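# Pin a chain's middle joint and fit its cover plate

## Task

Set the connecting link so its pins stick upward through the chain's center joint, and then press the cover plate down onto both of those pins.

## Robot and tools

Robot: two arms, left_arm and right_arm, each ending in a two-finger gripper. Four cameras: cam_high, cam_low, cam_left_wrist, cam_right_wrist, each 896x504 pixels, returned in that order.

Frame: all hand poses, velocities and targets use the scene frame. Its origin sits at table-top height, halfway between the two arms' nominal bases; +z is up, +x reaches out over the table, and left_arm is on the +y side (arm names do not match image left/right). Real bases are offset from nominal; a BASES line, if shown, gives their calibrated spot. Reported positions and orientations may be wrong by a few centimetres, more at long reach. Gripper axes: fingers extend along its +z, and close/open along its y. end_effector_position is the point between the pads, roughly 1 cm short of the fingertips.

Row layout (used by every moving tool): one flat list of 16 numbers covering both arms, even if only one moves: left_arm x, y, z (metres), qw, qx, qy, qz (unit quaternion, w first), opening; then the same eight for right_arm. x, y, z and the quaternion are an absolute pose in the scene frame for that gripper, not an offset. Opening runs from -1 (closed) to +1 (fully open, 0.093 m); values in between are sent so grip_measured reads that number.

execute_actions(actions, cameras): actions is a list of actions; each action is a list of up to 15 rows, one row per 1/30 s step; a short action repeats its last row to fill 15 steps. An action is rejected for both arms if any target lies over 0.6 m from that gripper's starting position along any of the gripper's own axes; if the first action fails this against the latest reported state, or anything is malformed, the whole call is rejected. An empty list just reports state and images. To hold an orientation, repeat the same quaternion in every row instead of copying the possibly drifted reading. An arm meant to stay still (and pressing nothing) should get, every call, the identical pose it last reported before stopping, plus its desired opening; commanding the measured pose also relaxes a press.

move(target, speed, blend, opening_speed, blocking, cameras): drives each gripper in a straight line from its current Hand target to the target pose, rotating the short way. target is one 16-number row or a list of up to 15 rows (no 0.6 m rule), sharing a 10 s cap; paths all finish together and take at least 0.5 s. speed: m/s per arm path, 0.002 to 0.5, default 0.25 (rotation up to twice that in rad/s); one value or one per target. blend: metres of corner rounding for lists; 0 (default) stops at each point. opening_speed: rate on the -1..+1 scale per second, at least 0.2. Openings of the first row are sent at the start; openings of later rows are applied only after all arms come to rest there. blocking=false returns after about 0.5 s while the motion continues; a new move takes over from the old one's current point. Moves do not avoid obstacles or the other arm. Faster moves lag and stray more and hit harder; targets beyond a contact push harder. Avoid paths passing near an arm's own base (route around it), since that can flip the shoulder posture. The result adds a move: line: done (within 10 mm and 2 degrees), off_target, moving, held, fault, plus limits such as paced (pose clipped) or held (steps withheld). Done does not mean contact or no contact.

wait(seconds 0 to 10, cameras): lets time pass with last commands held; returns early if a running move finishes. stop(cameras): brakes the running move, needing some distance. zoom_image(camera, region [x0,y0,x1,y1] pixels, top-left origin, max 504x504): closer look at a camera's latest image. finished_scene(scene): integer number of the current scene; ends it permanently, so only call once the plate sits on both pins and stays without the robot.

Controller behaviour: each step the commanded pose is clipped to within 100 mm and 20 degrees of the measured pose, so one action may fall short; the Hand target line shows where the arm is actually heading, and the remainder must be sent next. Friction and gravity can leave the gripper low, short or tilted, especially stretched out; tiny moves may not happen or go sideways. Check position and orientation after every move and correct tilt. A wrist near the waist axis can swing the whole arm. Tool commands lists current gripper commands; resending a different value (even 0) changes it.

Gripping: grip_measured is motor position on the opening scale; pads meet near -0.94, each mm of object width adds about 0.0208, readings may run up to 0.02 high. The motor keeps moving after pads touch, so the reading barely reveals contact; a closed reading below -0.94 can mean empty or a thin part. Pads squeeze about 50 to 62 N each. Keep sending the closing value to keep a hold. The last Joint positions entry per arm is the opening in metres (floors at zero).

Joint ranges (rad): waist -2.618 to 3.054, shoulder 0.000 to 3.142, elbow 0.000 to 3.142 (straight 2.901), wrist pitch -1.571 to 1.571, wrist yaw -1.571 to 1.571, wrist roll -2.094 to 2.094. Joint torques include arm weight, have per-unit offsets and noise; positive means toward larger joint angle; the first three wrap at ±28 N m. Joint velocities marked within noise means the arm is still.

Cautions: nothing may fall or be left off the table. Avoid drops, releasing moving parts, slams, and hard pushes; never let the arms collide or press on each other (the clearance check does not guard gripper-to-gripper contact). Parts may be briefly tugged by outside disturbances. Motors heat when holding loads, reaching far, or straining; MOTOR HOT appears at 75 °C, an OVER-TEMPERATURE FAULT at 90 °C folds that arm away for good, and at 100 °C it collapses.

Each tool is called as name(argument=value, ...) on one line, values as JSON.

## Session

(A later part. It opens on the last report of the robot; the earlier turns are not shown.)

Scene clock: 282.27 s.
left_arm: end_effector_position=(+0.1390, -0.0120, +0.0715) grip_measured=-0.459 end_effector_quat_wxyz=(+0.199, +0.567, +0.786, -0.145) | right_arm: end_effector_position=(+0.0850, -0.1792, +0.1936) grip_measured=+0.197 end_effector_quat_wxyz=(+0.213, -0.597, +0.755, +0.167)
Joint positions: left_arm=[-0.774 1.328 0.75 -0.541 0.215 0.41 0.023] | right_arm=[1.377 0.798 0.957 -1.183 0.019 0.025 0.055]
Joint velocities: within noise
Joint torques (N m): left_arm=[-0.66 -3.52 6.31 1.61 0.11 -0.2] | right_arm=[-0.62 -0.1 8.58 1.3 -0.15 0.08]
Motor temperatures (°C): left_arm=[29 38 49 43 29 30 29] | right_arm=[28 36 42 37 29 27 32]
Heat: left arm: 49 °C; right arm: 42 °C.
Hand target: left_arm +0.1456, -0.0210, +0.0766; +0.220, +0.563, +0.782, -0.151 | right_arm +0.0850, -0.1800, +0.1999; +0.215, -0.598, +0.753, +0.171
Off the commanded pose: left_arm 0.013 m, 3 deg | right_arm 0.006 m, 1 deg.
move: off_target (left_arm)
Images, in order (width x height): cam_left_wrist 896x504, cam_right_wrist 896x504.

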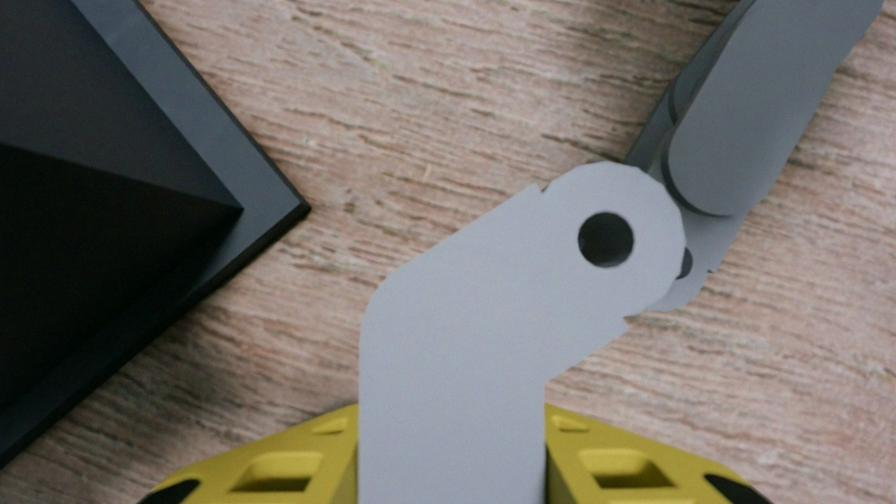

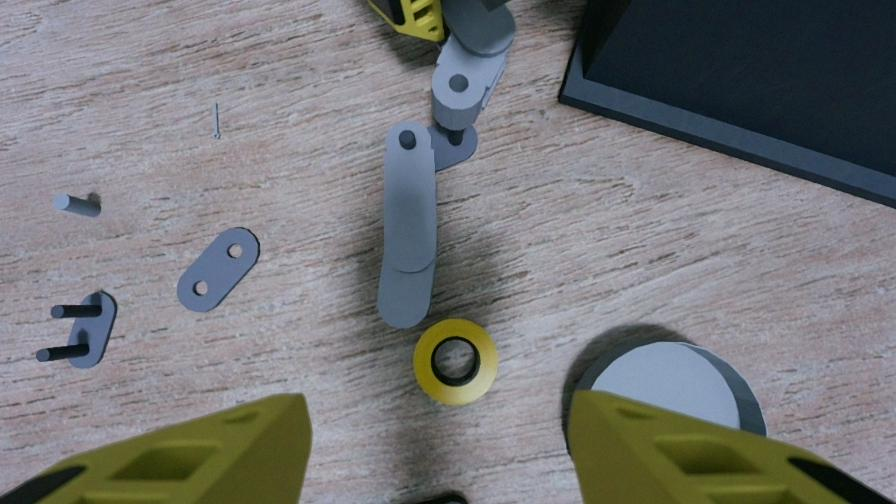

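move(target=[[0.1465,-0.0235,0.073,0.2209,0.5629,0.7821,-0.1504,-0.7,0.085,-0.18,0.20,0.2150,-0.5978,0.7530,0.1707,0.2]], speed=[0.04], cameras=["cam_left_wrist","cam_right_wrist"])

zoom_image(camera="cam_left_wrist", region=[520, 140, 740, 340])

zoom_image(camera="cam_right_wrist", region=[380, 20, 560, 180])

Scene clock: 286.60 s.
left_arm: end_effector_position=(+0.1404, -0.0147, +0.0697) grip_measured=-0.459 end_effector_quat_wxyz=(+0.200, +0.567, +0.785, -0.145) | right_arm: end_effector_position=(+0.0850, -0.1792, +0.1936) grip_measured=+0.197 end_effector_quat_wxyz=(+0.213, -0.597, +0.755, +0.167)
Joint positions: left_arm=[-0.778 1.341 0.75 -0.524 0.213 0.406 0.023] | right_arm=[1.377 0.798 0.957 -1.183 0.019 0.025 0.055]
Joint velocities: within noise
Joint torques (N m): left_arm=[-0.69 -3.59 6.02 1.6 0.11 -0.21] | right_arm=[-0.62 -0.12 8.58 1.3 -0.16 0.08]
Motor temperatures (°C): left_arm=[29 38 49 44 29 30 29] | right_arm=[28 36 42 37 29 27 32]
Heat: left arm: 49 °C; right arm: 42 °C.
Hand target: left_arm +0.1462, -0.0231, +0.0735; +0.220, +0.563, +0.782, -0.151 | right_arm +0.0850, -0.1800, +0.1999; +0.215, -0.598, +0.753, +0.171
Off the commanded pose: left_arm 0.011 m, 3 deg | right_arm 0.006 m, 1 deg.
move: off_target (left_arm)
Images, in order (width x height): cam_left_wrist 896x504, cam_right_wrist 896x504.

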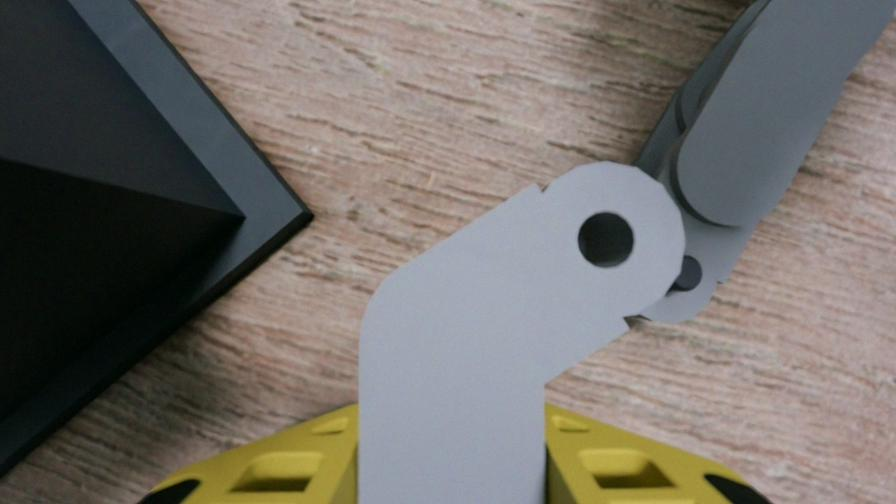

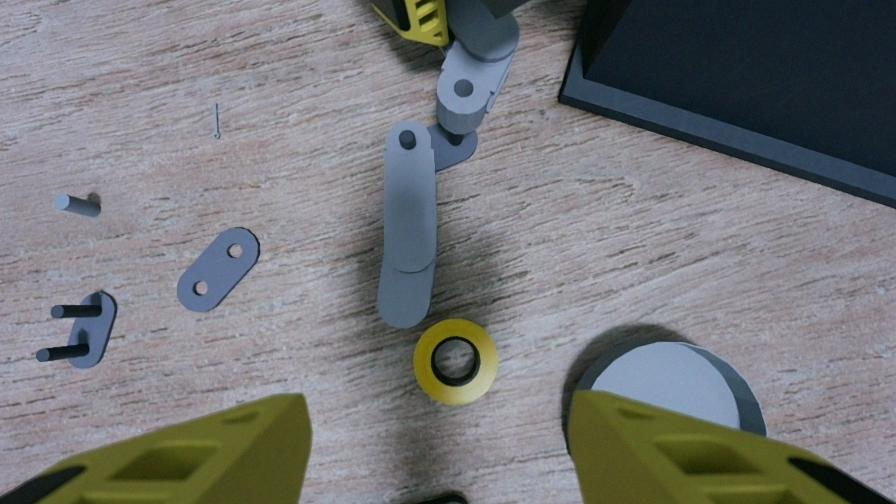

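Scaled by 2.291 from the camera's 896x504 image, which has a finer 1280x720 frame.

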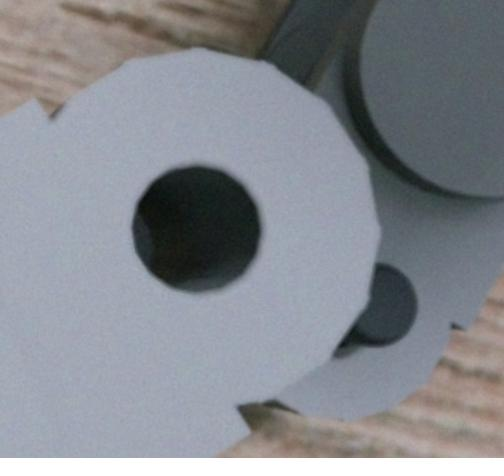

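Scaled by 2.800 from the camera's 896x504 image, which has a finer 1280x720 frame.

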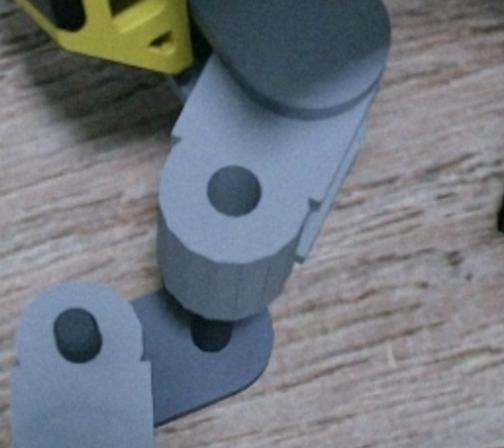

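move(target=[[0.1422,-0.0236,0.073,0.2209,0.5629,0.7821,-0.1504,-0.7,0.085,-0.18,0.20,0.2150,-0.5978,0.7530,0.1707,0.2]], speed=[0.04], cameras=["cam_left_wrist","cam_right_wrist"])

zoom_image(camera="cam_left_wrist", region=[520, 140, 740, 340])

zoom_image(camera="cam_right_wrist", region=[380, 20, 560, 180])

Scene clock: 289.17 s.
left_arm: end_effector_position=(+0.1352, -0.0140, +0.0651) grip_measured=-0.459 end_effector_quat_wxyz=(+0.193, +0.568, +0.787, -0.144) | right_arm: end_effector_position=(+0.0850, -0.1792, +0.1936) grip_measured=+0.197 end_effector_quat_wxyz=(+0.213, -0.597, +0.755, +0.167)
Joint positions: left_arm=[-0.792 1.341 0.737 -0.523 0.207 0.394 0.023] | right_arm=[1.377 0.798 0.957 -1.183 0.019 0.025 0.055]
Joint velocities: within noise
Joint torques (N m): left_arm=[-0.66 -4.72 6.23 1.58 0.11 -0.2] | right_arm=[-0.62 -0.1 8.58 1.3 -0.16 0.07]
Motor temperatures (°C): left_arm=[29 38 49 44 29 30 29] | right_arm=[28 36 42 37 29 27 32]
Heat: left arm: 49 °C; right arm: 42 °C.
Hand target: left_arm +0.1418, -0.0231, +0.0734; +0.220, +0.563, +0.782, -0.151 | right_arm +0.0850, -0.1800, +0.1999; +0.215, -0.598, +0.753, +0.171
Off the commanded pose: left_arm 0.014 m, 3 deg | right_arm 0.006 m, 1 deg.
move: off_target (left_arm)
Images, in order (width x height): cam_left_wrist 896x504, cam_right_wrist 896x504.

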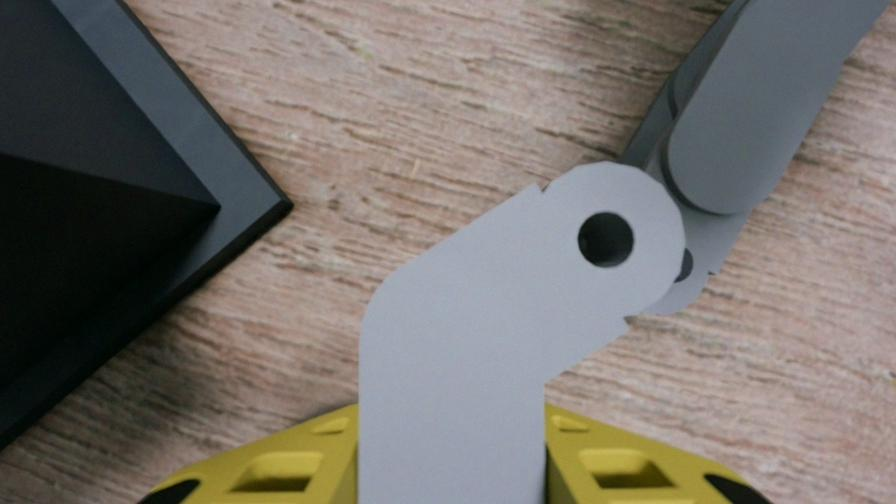

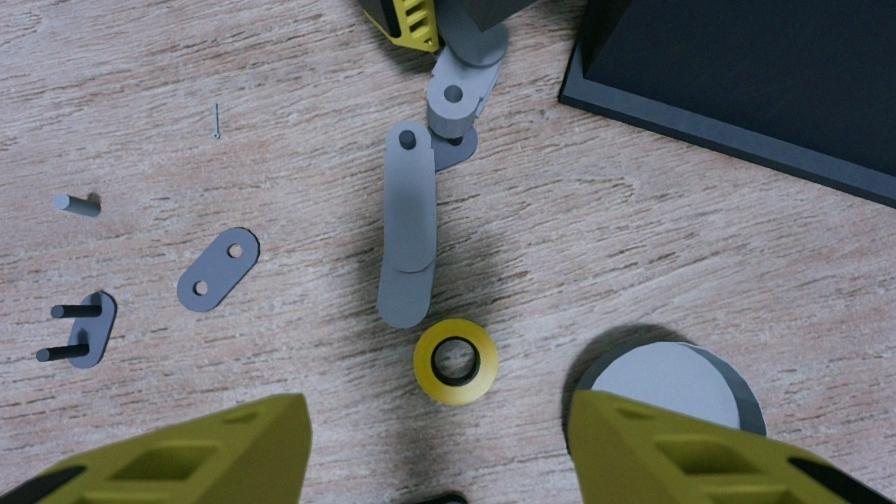

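Scaled by 2.291 from the camera's 896x504 image, which has a finer 1280x720 frame.

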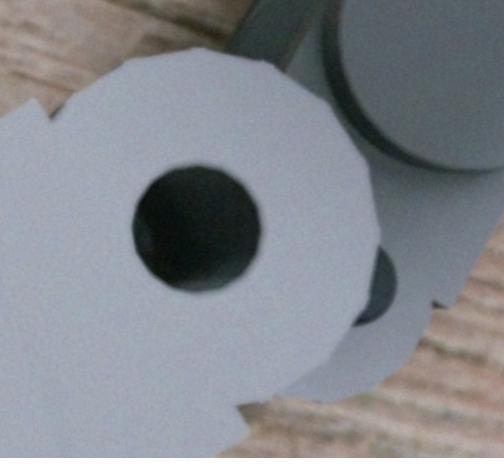

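Scaled by 2.800 from the camera's 896x504 image, which has a finer 1280x720 frame.

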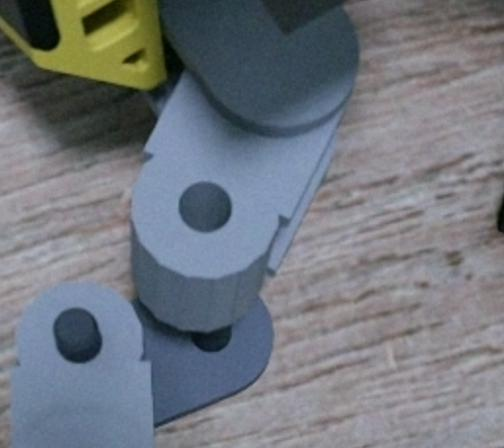

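move(target=[[0.1422,-0.0236,0.081,0.2242,0.5451,0.7946,-0.1453,-0.7,0.085,-0.18,0.20,0.2150,-0.5978,0.7530,0.1707,0.2]], speed=[0.04], cameras=["cam_left_wrist","cam_right_wrist"])

zoom_image(camera="cam_left_wrist", region=[520, 140, 740, 340])

zoom_image(camera="cam_right_wrist", region=[380, 20, 560, 180])

Scene clock: 291.47 s.
left_arm: end_effector_position=(+0.1351, -0.0139, +0.0643) grip_measured=-0.459 end_effector_quat_wxyz=(+0.192, +0.551, +0.801, -0.137) | right_arm: end_effector_position=(+0.0850, -0.1792, +0.1936) grip_measured=+0.197 end_effector_quat_wxyz=(+0.213, -0.597, +0.755, +0.167)
Joint positions: left_arm=[-0.808 1.341 0.737 -0.523 0.179 0.339 0.023] | right_arm=[1.377 0.798 0.957 -1.183 0.019 0.025 0.055]
Joint velocities: within noise
Joint torques (N m): left_arm=[-0.69 -6.58 7.6 1.36 0.06 -0.18] | right_arm=[-0.62 -0.09 8.57 1.3 -0.16 0.08]
Motor temperatures (°C): left_arm=[29 38 49 44 29 30 29] | right_arm=[28 36 42 37 29 27 32]
Heat: left arm: 49 °C; right arm: 42 °C.
Hand target: left_arm +0.1417, -0.0232, +0.0811; +0.224, +0.545, +0.795, -0.146 | right_arm +0.0850, -0.1800, +0.1999; +0.215, -0.598, +0.753, +0.171
Off the commanded pose: left_arm 0.021 m, 4 deg | right_arm 0.006 m, 1 deg.
move: off_target (left_arm)
Images, in order (width x height): cam_left_wrist 896x504, cam_right_wrist 896x504.

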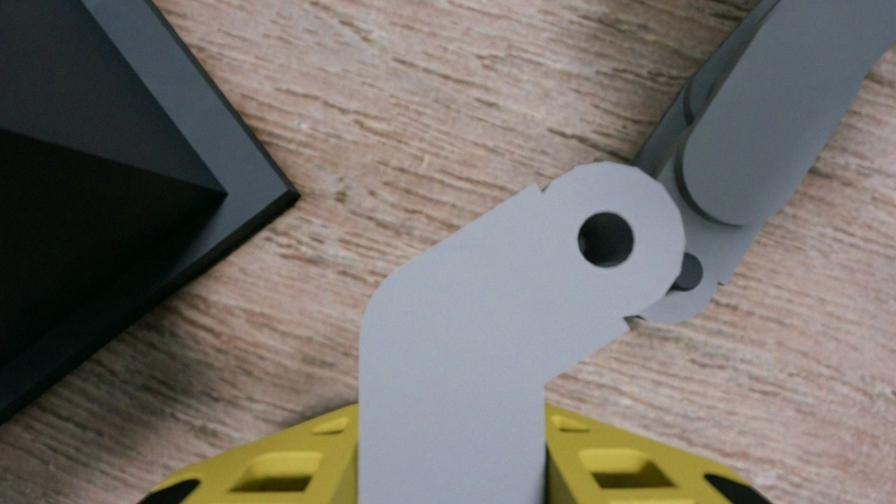

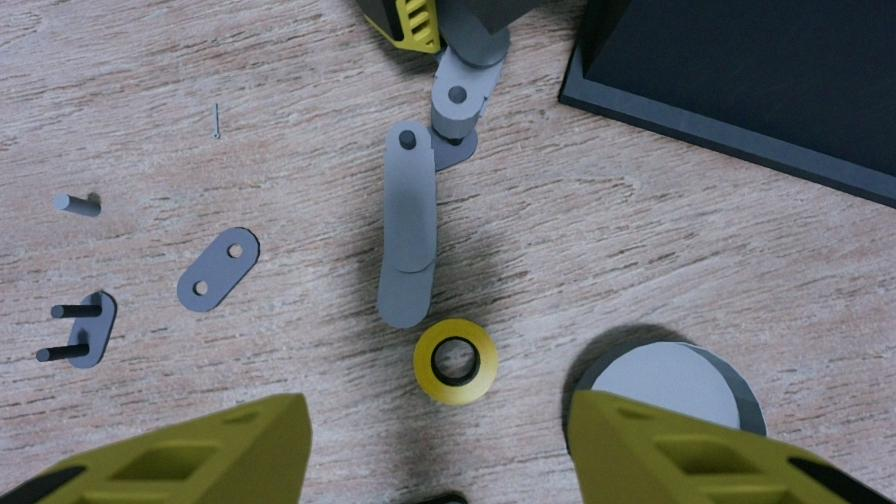

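Scaled by 2.291 from the camera's 896x504 image, which has a finer 1280x720 frame.

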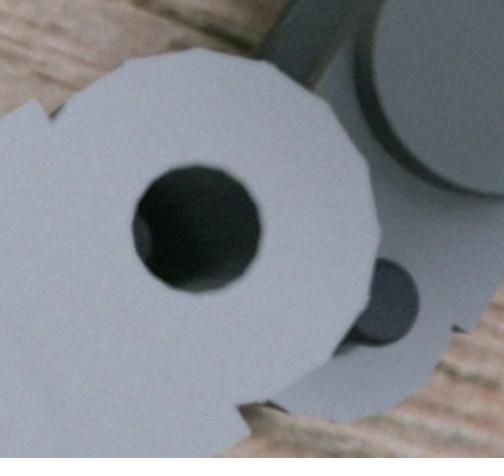

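Scaled by 2.800 from the camera's 896x504 image, which has a finer 1280x720 frame.

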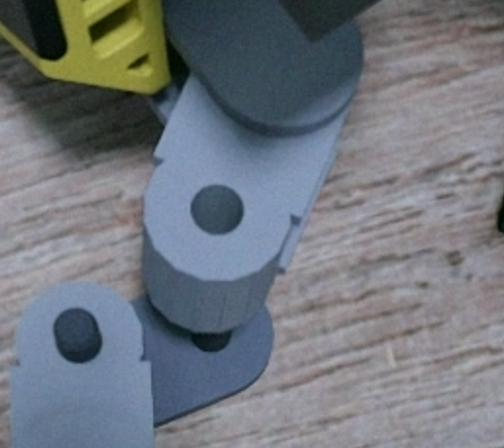

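move(target=[[0.1425,-0.0234,0.066,0.2242,0.5451,0.7946,-0.1453,-0.7,0.085,-0.18,0.20,0.2150,-0.5978,0.7530,0.1707,0.2]], speed=[0.03], cameras=["cam_left_wrist","cam_right_wrist"])

zoom_image(camera="cam_left_wrist", region=[520, 140, 740, 340])

zoom_image(camera="cam_right_wrist", region=[380, 20, 560, 180])

Scene clock: 293.83 s.
left_arm: end_effector_position=(+0.1387, -0.0178, +0.0625) grip_measured=-0.459 end_effector_quat_wxyz=(+0.208, +0.549, +0.797, -0.141) | right_arm: end_effector_position=(+0.0850, -0.1792, +0.1936) grip_measured=+0.197 end_effector_quat_wxyz=(+0.213, -0.597, +0.755, +0.167)
Joint positions: left_arm=[-0.808 1.341 0.713 -0.465 0.179 0.338 0.023] | right_arm=[1.377 0.798 0.957 -1.183 0.019 0.025 0.055]
Joint velocities: within noise
Joint torques (N m): left_arm=[-0.58 -4.29 5.85 1.56 0.07 -0.18] | right_arm=[-0.62 -0.1 8.58 1.3 -0.16 0.08]
Motor temperatures (°C): left_arm=[29 38 49 43 29 30 30] | right_arm=[28 36 42 37 29 27 32]
Heat: left arm: 49 °C; right arm: 42 °C.
Hand target: left_arm +0.1423, -0.0233, +0.0662; +0.224, +0.545, +0.795, -0.146 | right_arm +0.0850, -0.1800, +0.1999; +0.215, -0.598, +0.753, +0.171
Off the commanded pose: left_arm 0.008 m, 2 deg | right_arm 0.006 m, 1 deg.
move: done
Images, in order (width x height): cam_left_wrist 896x504, cam_right_wrist 896x504.

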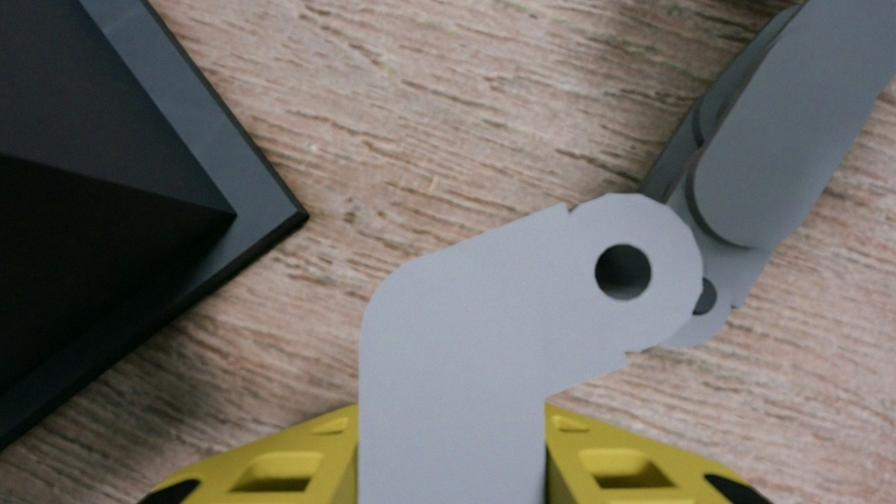

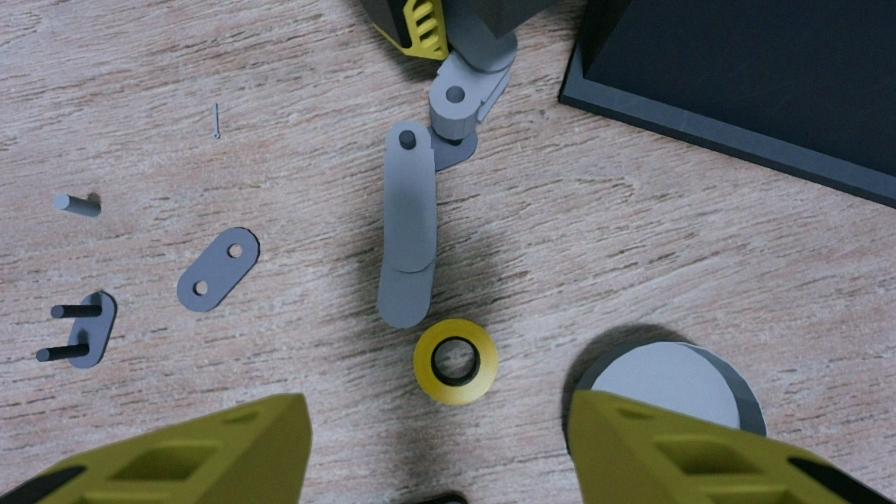

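Scaled by 2.291 from the camera's 896x504 image, which has a finer 1280x720 frame.

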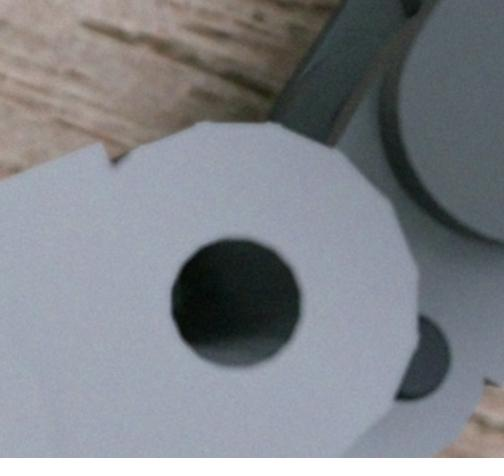

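Scaled by 2.800 from the camera's 896x504 image, which has a finer 1280x720 frame.

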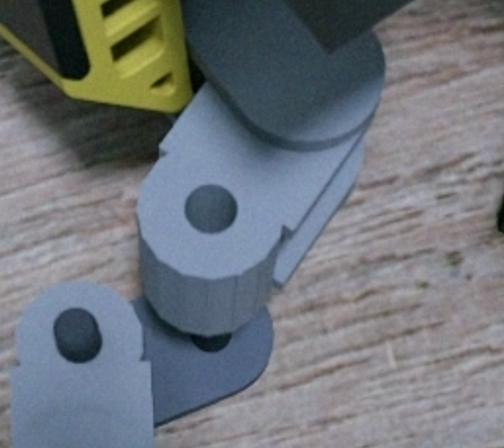

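move(target=[[0.1425,-0.0225,0.070,0.2267,0.5311,0.8040,-0.1414,-0.7,0.085,-0.18,0.20,0.2150,-0.5978,0.7530,0.1707,0.2]], speed=[0.03], cameras=["cam_left_wrist","cam_right_wrist"])

zoom_image(camera="cam_left_wrist", region=[520, 140, 740, 340])

zoom_image(camera="cam_right_wrist", region=[380, 20, 560, 180])

Scene clock: 295.97 s.
left_arm: end_effector_position=(+0.1380, -0.0183, +0.0621) grip_measured=-0.459 end_effector_quat_wxyz=(+0.206, +0.536, +0.806, -0.141) | right_arm: end_effector_position=(+0.0850, -0.1792, +0.1936) grip_measured=+0.197 end_effector_quat_wxyz=(+0.213, -0.597, +0.755, +0.167)
Joint positions: left_arm=[-0.816 1.341 0.713 -0.464 0.169 0.299 0.023] | right_arm=[1.377 0.798 0.957 -1.183 0.019 0.025 0.055]
Joint velocities: within noise
Joint torques (N m): left_arm=[-0.7 -5.65 6.22 1.41 -0.06 -0.21] | right_arm=[-0.64 -0.09 8.59 1.3 -0.16 0.08]
Motor temperatures (°C): left_arm=[29 38 49 43 29 30 30] | right_arm=[28 36 42 37 29 27 32]
Heat: left arm: 49 °C; right arm: 42 °C.
Hand target: left_arm +0.1423, -0.0224, +0.0700; +0.226, +0.531, +0.804, -0.142 | right_arm +0.0850, -0.1800, +0.1999; +0.215, -0.598, +0.753, +0.171
Off the commanded pose: left_arm 0.010 m, 2 deg | right_arm 0.006 m, 1 deg.
move: done
Images, in order (width x height): cam_left_wrist 896x504, cam_right_wrist 896x504.

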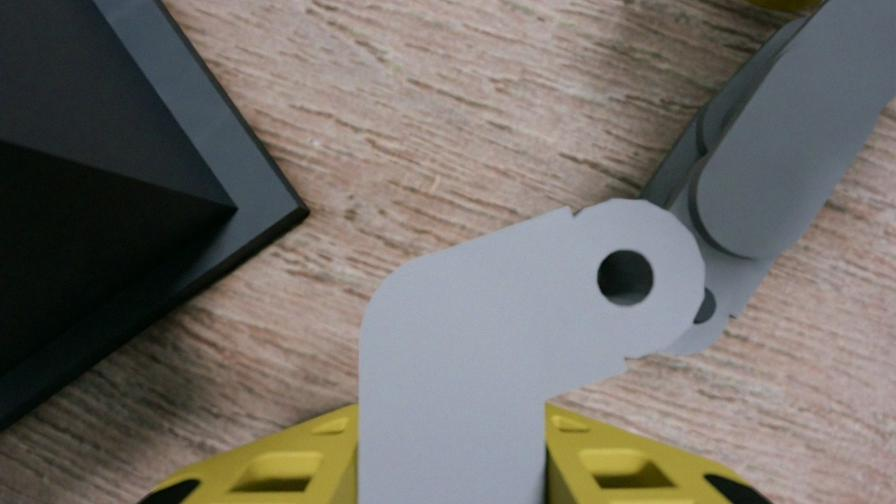

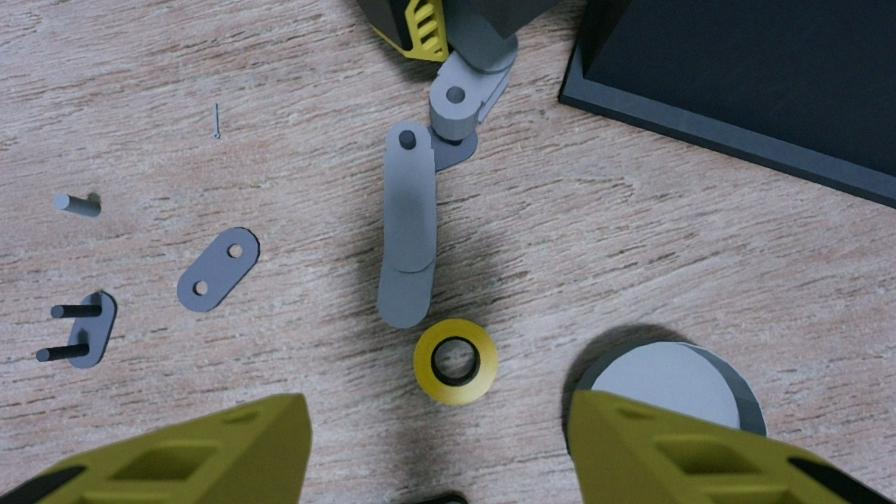

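Scaled by 2.291 from the camera's 896x504 image, which has a finer 1280x720 frame.

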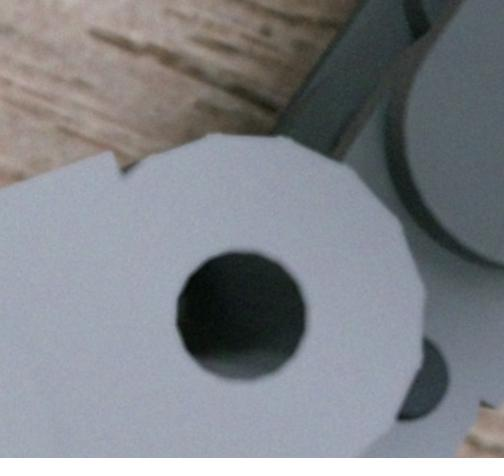

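Scaled by 2.800 from the camera's 896x504 image, which has a finer 1280x720 frame.

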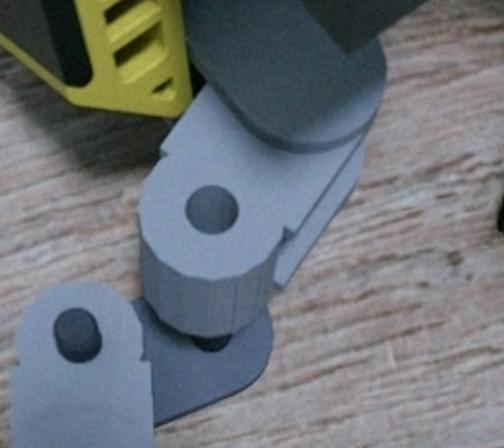

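move(target=[[0.1425,-0.0225,0.062,0.2267,0.5311,0.8040,-0.1414,-0.7,0.085,-0.18,0.20,0.2150,-0.5978,0.7530,0.1707,0.2]], speed=[0.03], cameras=["cam_left_wrist","cam_right_wrist"])

zoom_image(camera="cam_right_wrist", region=[380, 20, 560, 180])

Scene clock: 297.33 s.
left_arm: end_effector_position=(+0.1408, -0.0212, +0.0617) grip_measured=-0.459 end_effector_quat_wxyz=(+0.218, +0.535, +0.803, -0.144) | right_arm: end_effector_position=(+0.0850, -0.1792, +0.1936) grip_measured=+0.197 end_effector_quat_wxyz=(+0.213, -0.597, +0.755, +0.167)
Joint positions: left_arm=[-0.816 1.341 0.698 -0.424 0.168 0.298 0.023] | right_arm=[1.377 0.798 0.957 -1.183 0.019 0.025 0.055]
Joint velocities: within noise
Joint torques (N m): left_arm=[-0.73 -4.31 5.41 1.47 -0.05 -0.16] | right_arm=[-0.62 -0.09 8.57 1.3 -0.15 0.08]
Motor temperatures (°C): left_arm=[29 38 49 43 29 30 30] | right_arm=[28 36 42 37 29 27 32]
Heat: left arm: 49 °C; right arm: 42 °C.
Hand target: left_arm +0.1425, -0.0224, +0.0620; +0.227, +0.531, +0.804, -0.141 | right_arm +0.0850, -0.1800, +0.1999; +0.215, -0.598, +0.753, +0.171
Off the commanded pose: left_arm 0.002 m, 1 deg | right_arm 0.006 m, 1 deg.
move: done
Images, in order (width x height): cam_left_wrist 896x504, cam_right_wrist 896x504.

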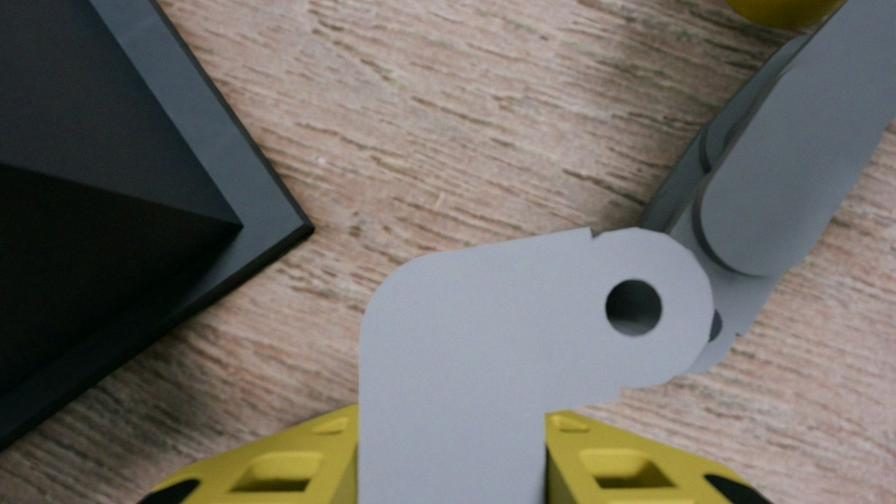

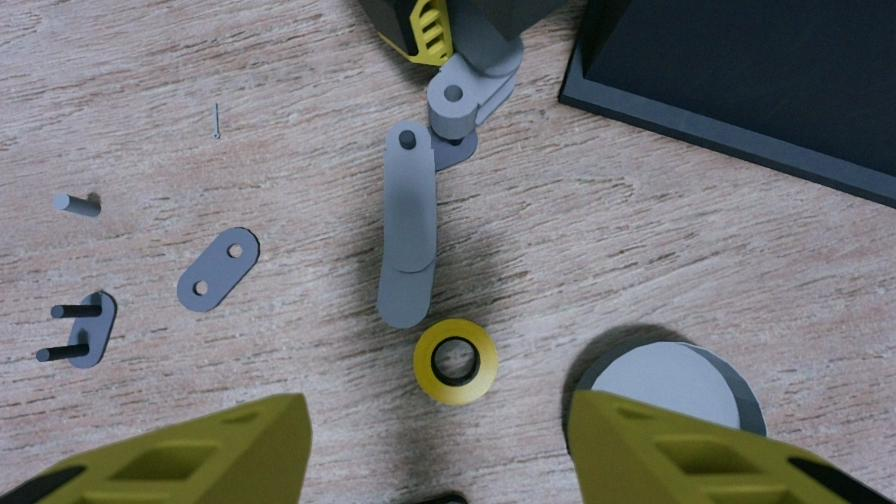

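Scaled by 2.800 from the camera's 896x504 image, which has a finer 1280x720 frame.

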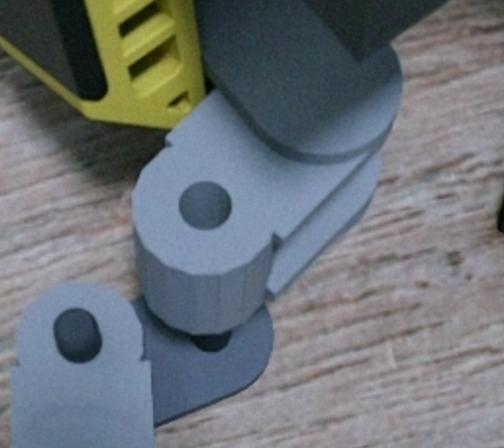

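move(target=[[0.1405,-0.0230,0.095,0.2267,0.5311,0.8040,-0.1414,-0.7,0.085,-0.18,0.20,0.2150,-0.5978,0.7530,0.1707,0.2]], speed=[0.04])

zoom_image(camera="cam_high", region=[430, 330, 550, 430])

zoom_image(camera="cam_low", region=[490, 200, 590, 280])

Scene clock: 299.83 s.
left_arm: end_effector_position=(+0.1311, -0.0108, +0.0725) grip_measured=-0.459 end_effector_quat_wxyz=(+0.188, +0.537, +0.812, -0.131) | right_arm: end_effector_position=(+0.0850, -0.1792, +0.1936) grip_measured=+0.197 end_effector_quat_wxyz=(+0.213, -0.597, +0.755, +0.167)
Joint positions: left_arm=[-0.825 1.311 0.755 -0.576 0.154 0.293 0.023] | right_arm=[1.377 0.798 0.957 -1.183 0.019 0.025 0.055]
Joint velocities: within noise
Joint torques (N m): left_arm=[-0.68 -6.61 9.03 1.33 0.05 -0.2] | right_arm=[-0.64 -0.09 8.59 1.3 -0.16 0.08]
Motor temperatures (°C): left_arm=[29 38 49 43 29 30 30] | right_arm=[28 36 42 37 29 27 32]
Heat: left arm: 49 °C; right arm: 42 °C.
Hand target: left_arm +0.1399, -0.0224, +0.0953; +0.227, +0.531, +0.804, -0.142 | right_arm +0.0850, -0.1800, +0.1999; +0.215, -0.598, +0.753, +0.171
Off the commanded pose: left_arm 0.027 m, 5 deg | right_arm 0.006 m, 1 deg.
move: off_target (left_arm)

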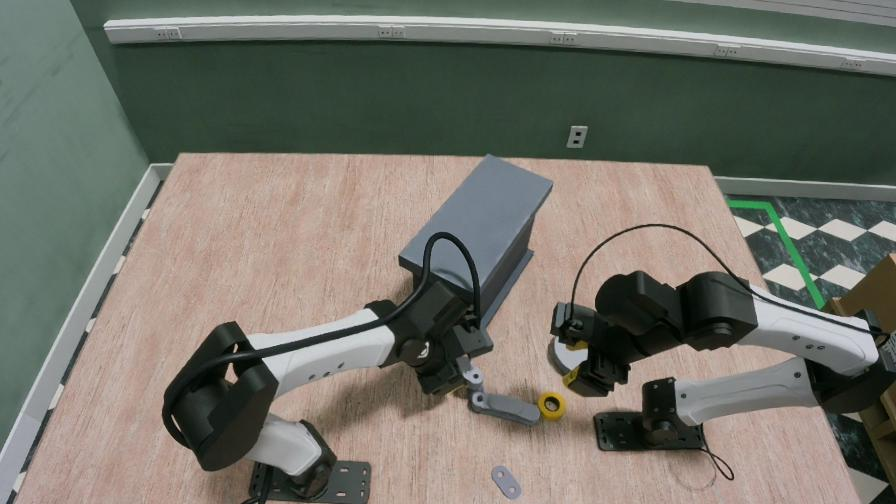

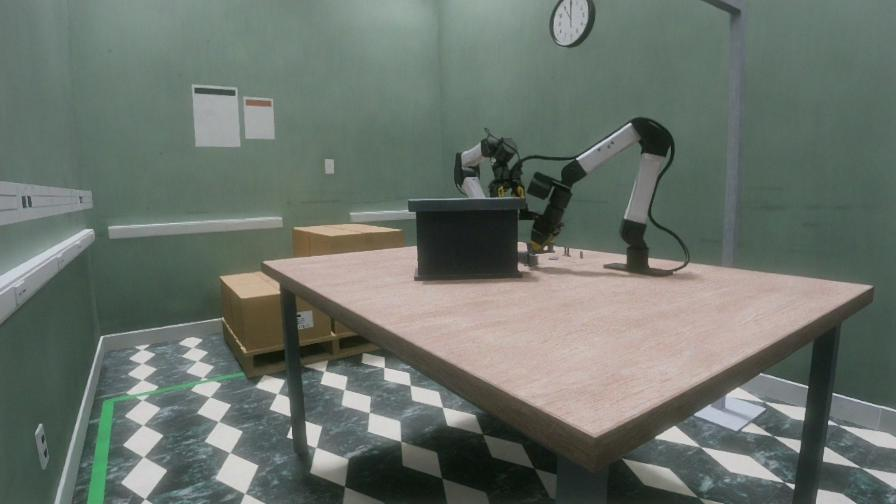

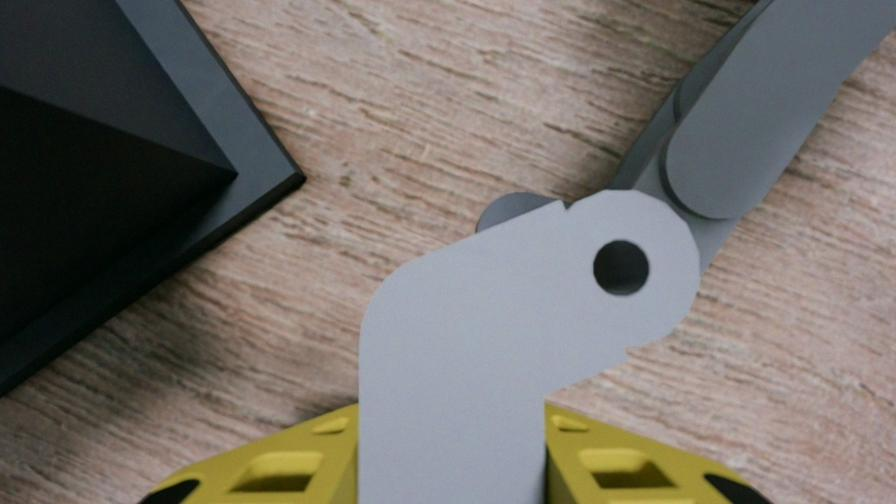

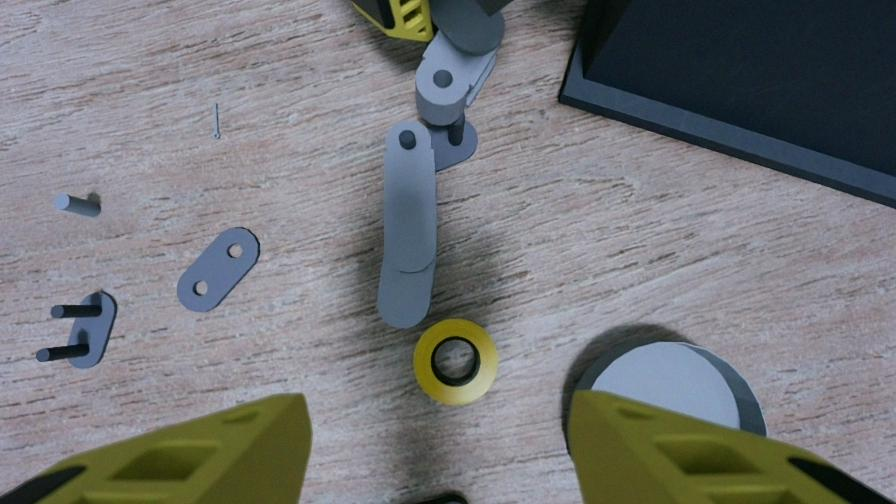

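Scaled by 4.200 from the camera's 896x504 image, which has a finer 1280x720 frame.

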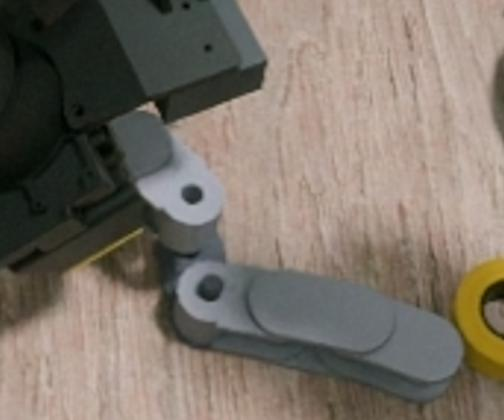

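Scaled by 5.040 from the camera's 896x504 image, which has a finer 1280x720 frame.

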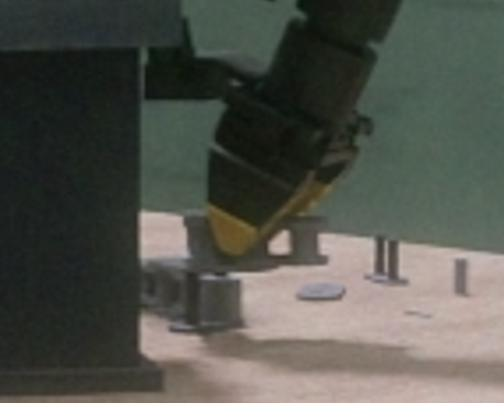

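move(target=[0.1475,-0.028,0.094,0.2267,0.5311,0.8040,-0.1414,-0.7,0.085,-0.18,0.20,0.2150,-0.5978,0.7530,0.1707,0.2], speed=0.05, cameras=["cam_left_wrist","cam_right_wrist"])

zoom_image(camera="cam_right_wrist", region=[380, 20, 560, 180])

zoom_image(camera="cam_left_wrist", region=[520, 140, 740, 340])

Scene clock: 303.73 s.
left_arm: end_effector_position=(+0.1350, -0.0152, +0.0797) grip_measured=-0.459 end_effector_quat_wxyz=(+0.197, +0.537, +0.809, -0.134) | right_arm: end_effector_position=(+0.0850, -0.1792, +0.1936) grip_measured=+0.197 end_effector_quat_wxyz=(+0.213, -0.597, +0.755, +0.167)
Joint positions: left_arm=[-0.825 1.311 0.776 -0.578 0.154 0.293 0.023] | right_arm=[1.377 0.798 0.957 -1.183 0.019 0.025 0.055]
Joint velocities: within noise
Joint torques (N m): left_arm=[0.03 -3.43 9.24 1.47 0.08 -0.11] | right_arm=[-0.62 -0.1 8.58 1.3 -0.16 0.08]
Motor temperatures (°C): left_arm=[29 38 50 43 29 30 30] | right_arm=[28 36 42 37 29 27 32]
Heat: left arm: 50 °C; right arm: 42 °C.
Hand target: left_arm +0.1468, -0.0272, +0.0947; +0.227, +0.531, +0.804, -0.142 | right_arm +0.0850, -0.1800, +0.1999; +0.215, -0.598, +0.753, +0.171
Off the commanded pose: left_arm 0.023 m, 4 deg | right_arm 0.006 m, 1 deg.
move: off_target (left_arm)
Images, in order (width x height): cam_left_wrist 896x504, cam_right_wrist 896x504.

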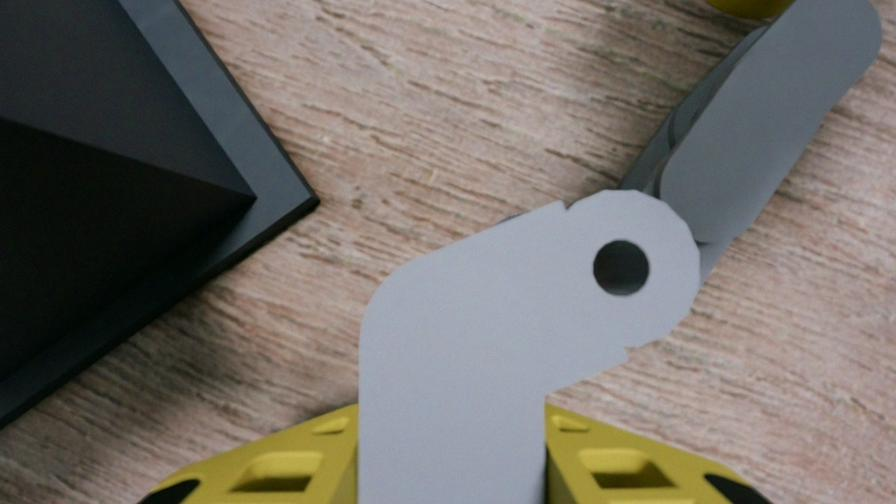

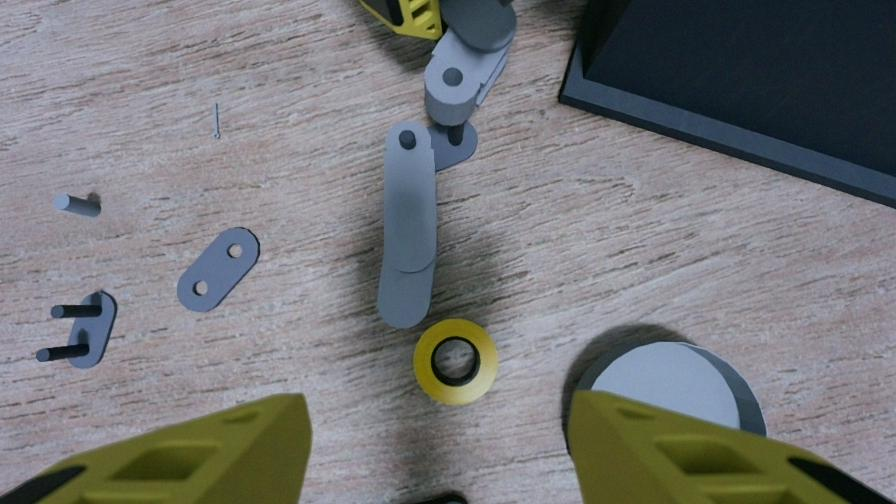

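Scaled by 2.800 from the camera's 896x504 image, which has a finer 1280x720 frame.

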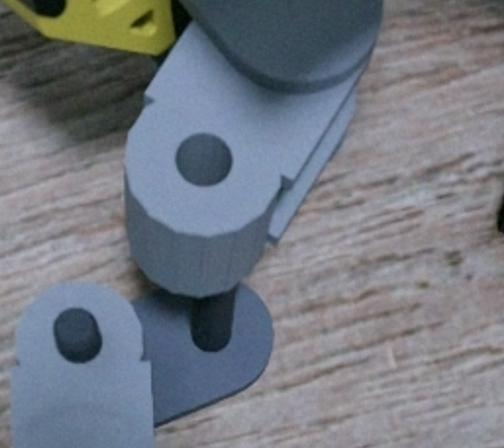

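Scaled by 2.291 from the camera's 896x504 image, which has a finer 1280x720 frame.

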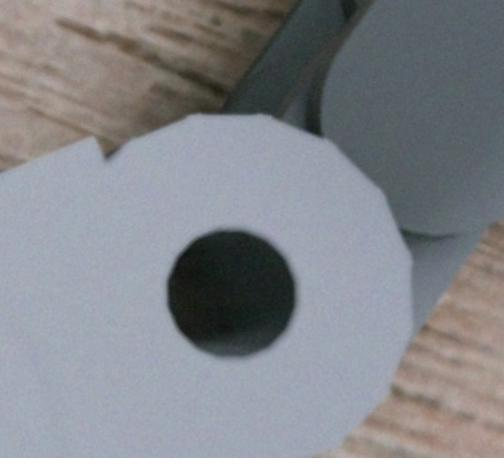

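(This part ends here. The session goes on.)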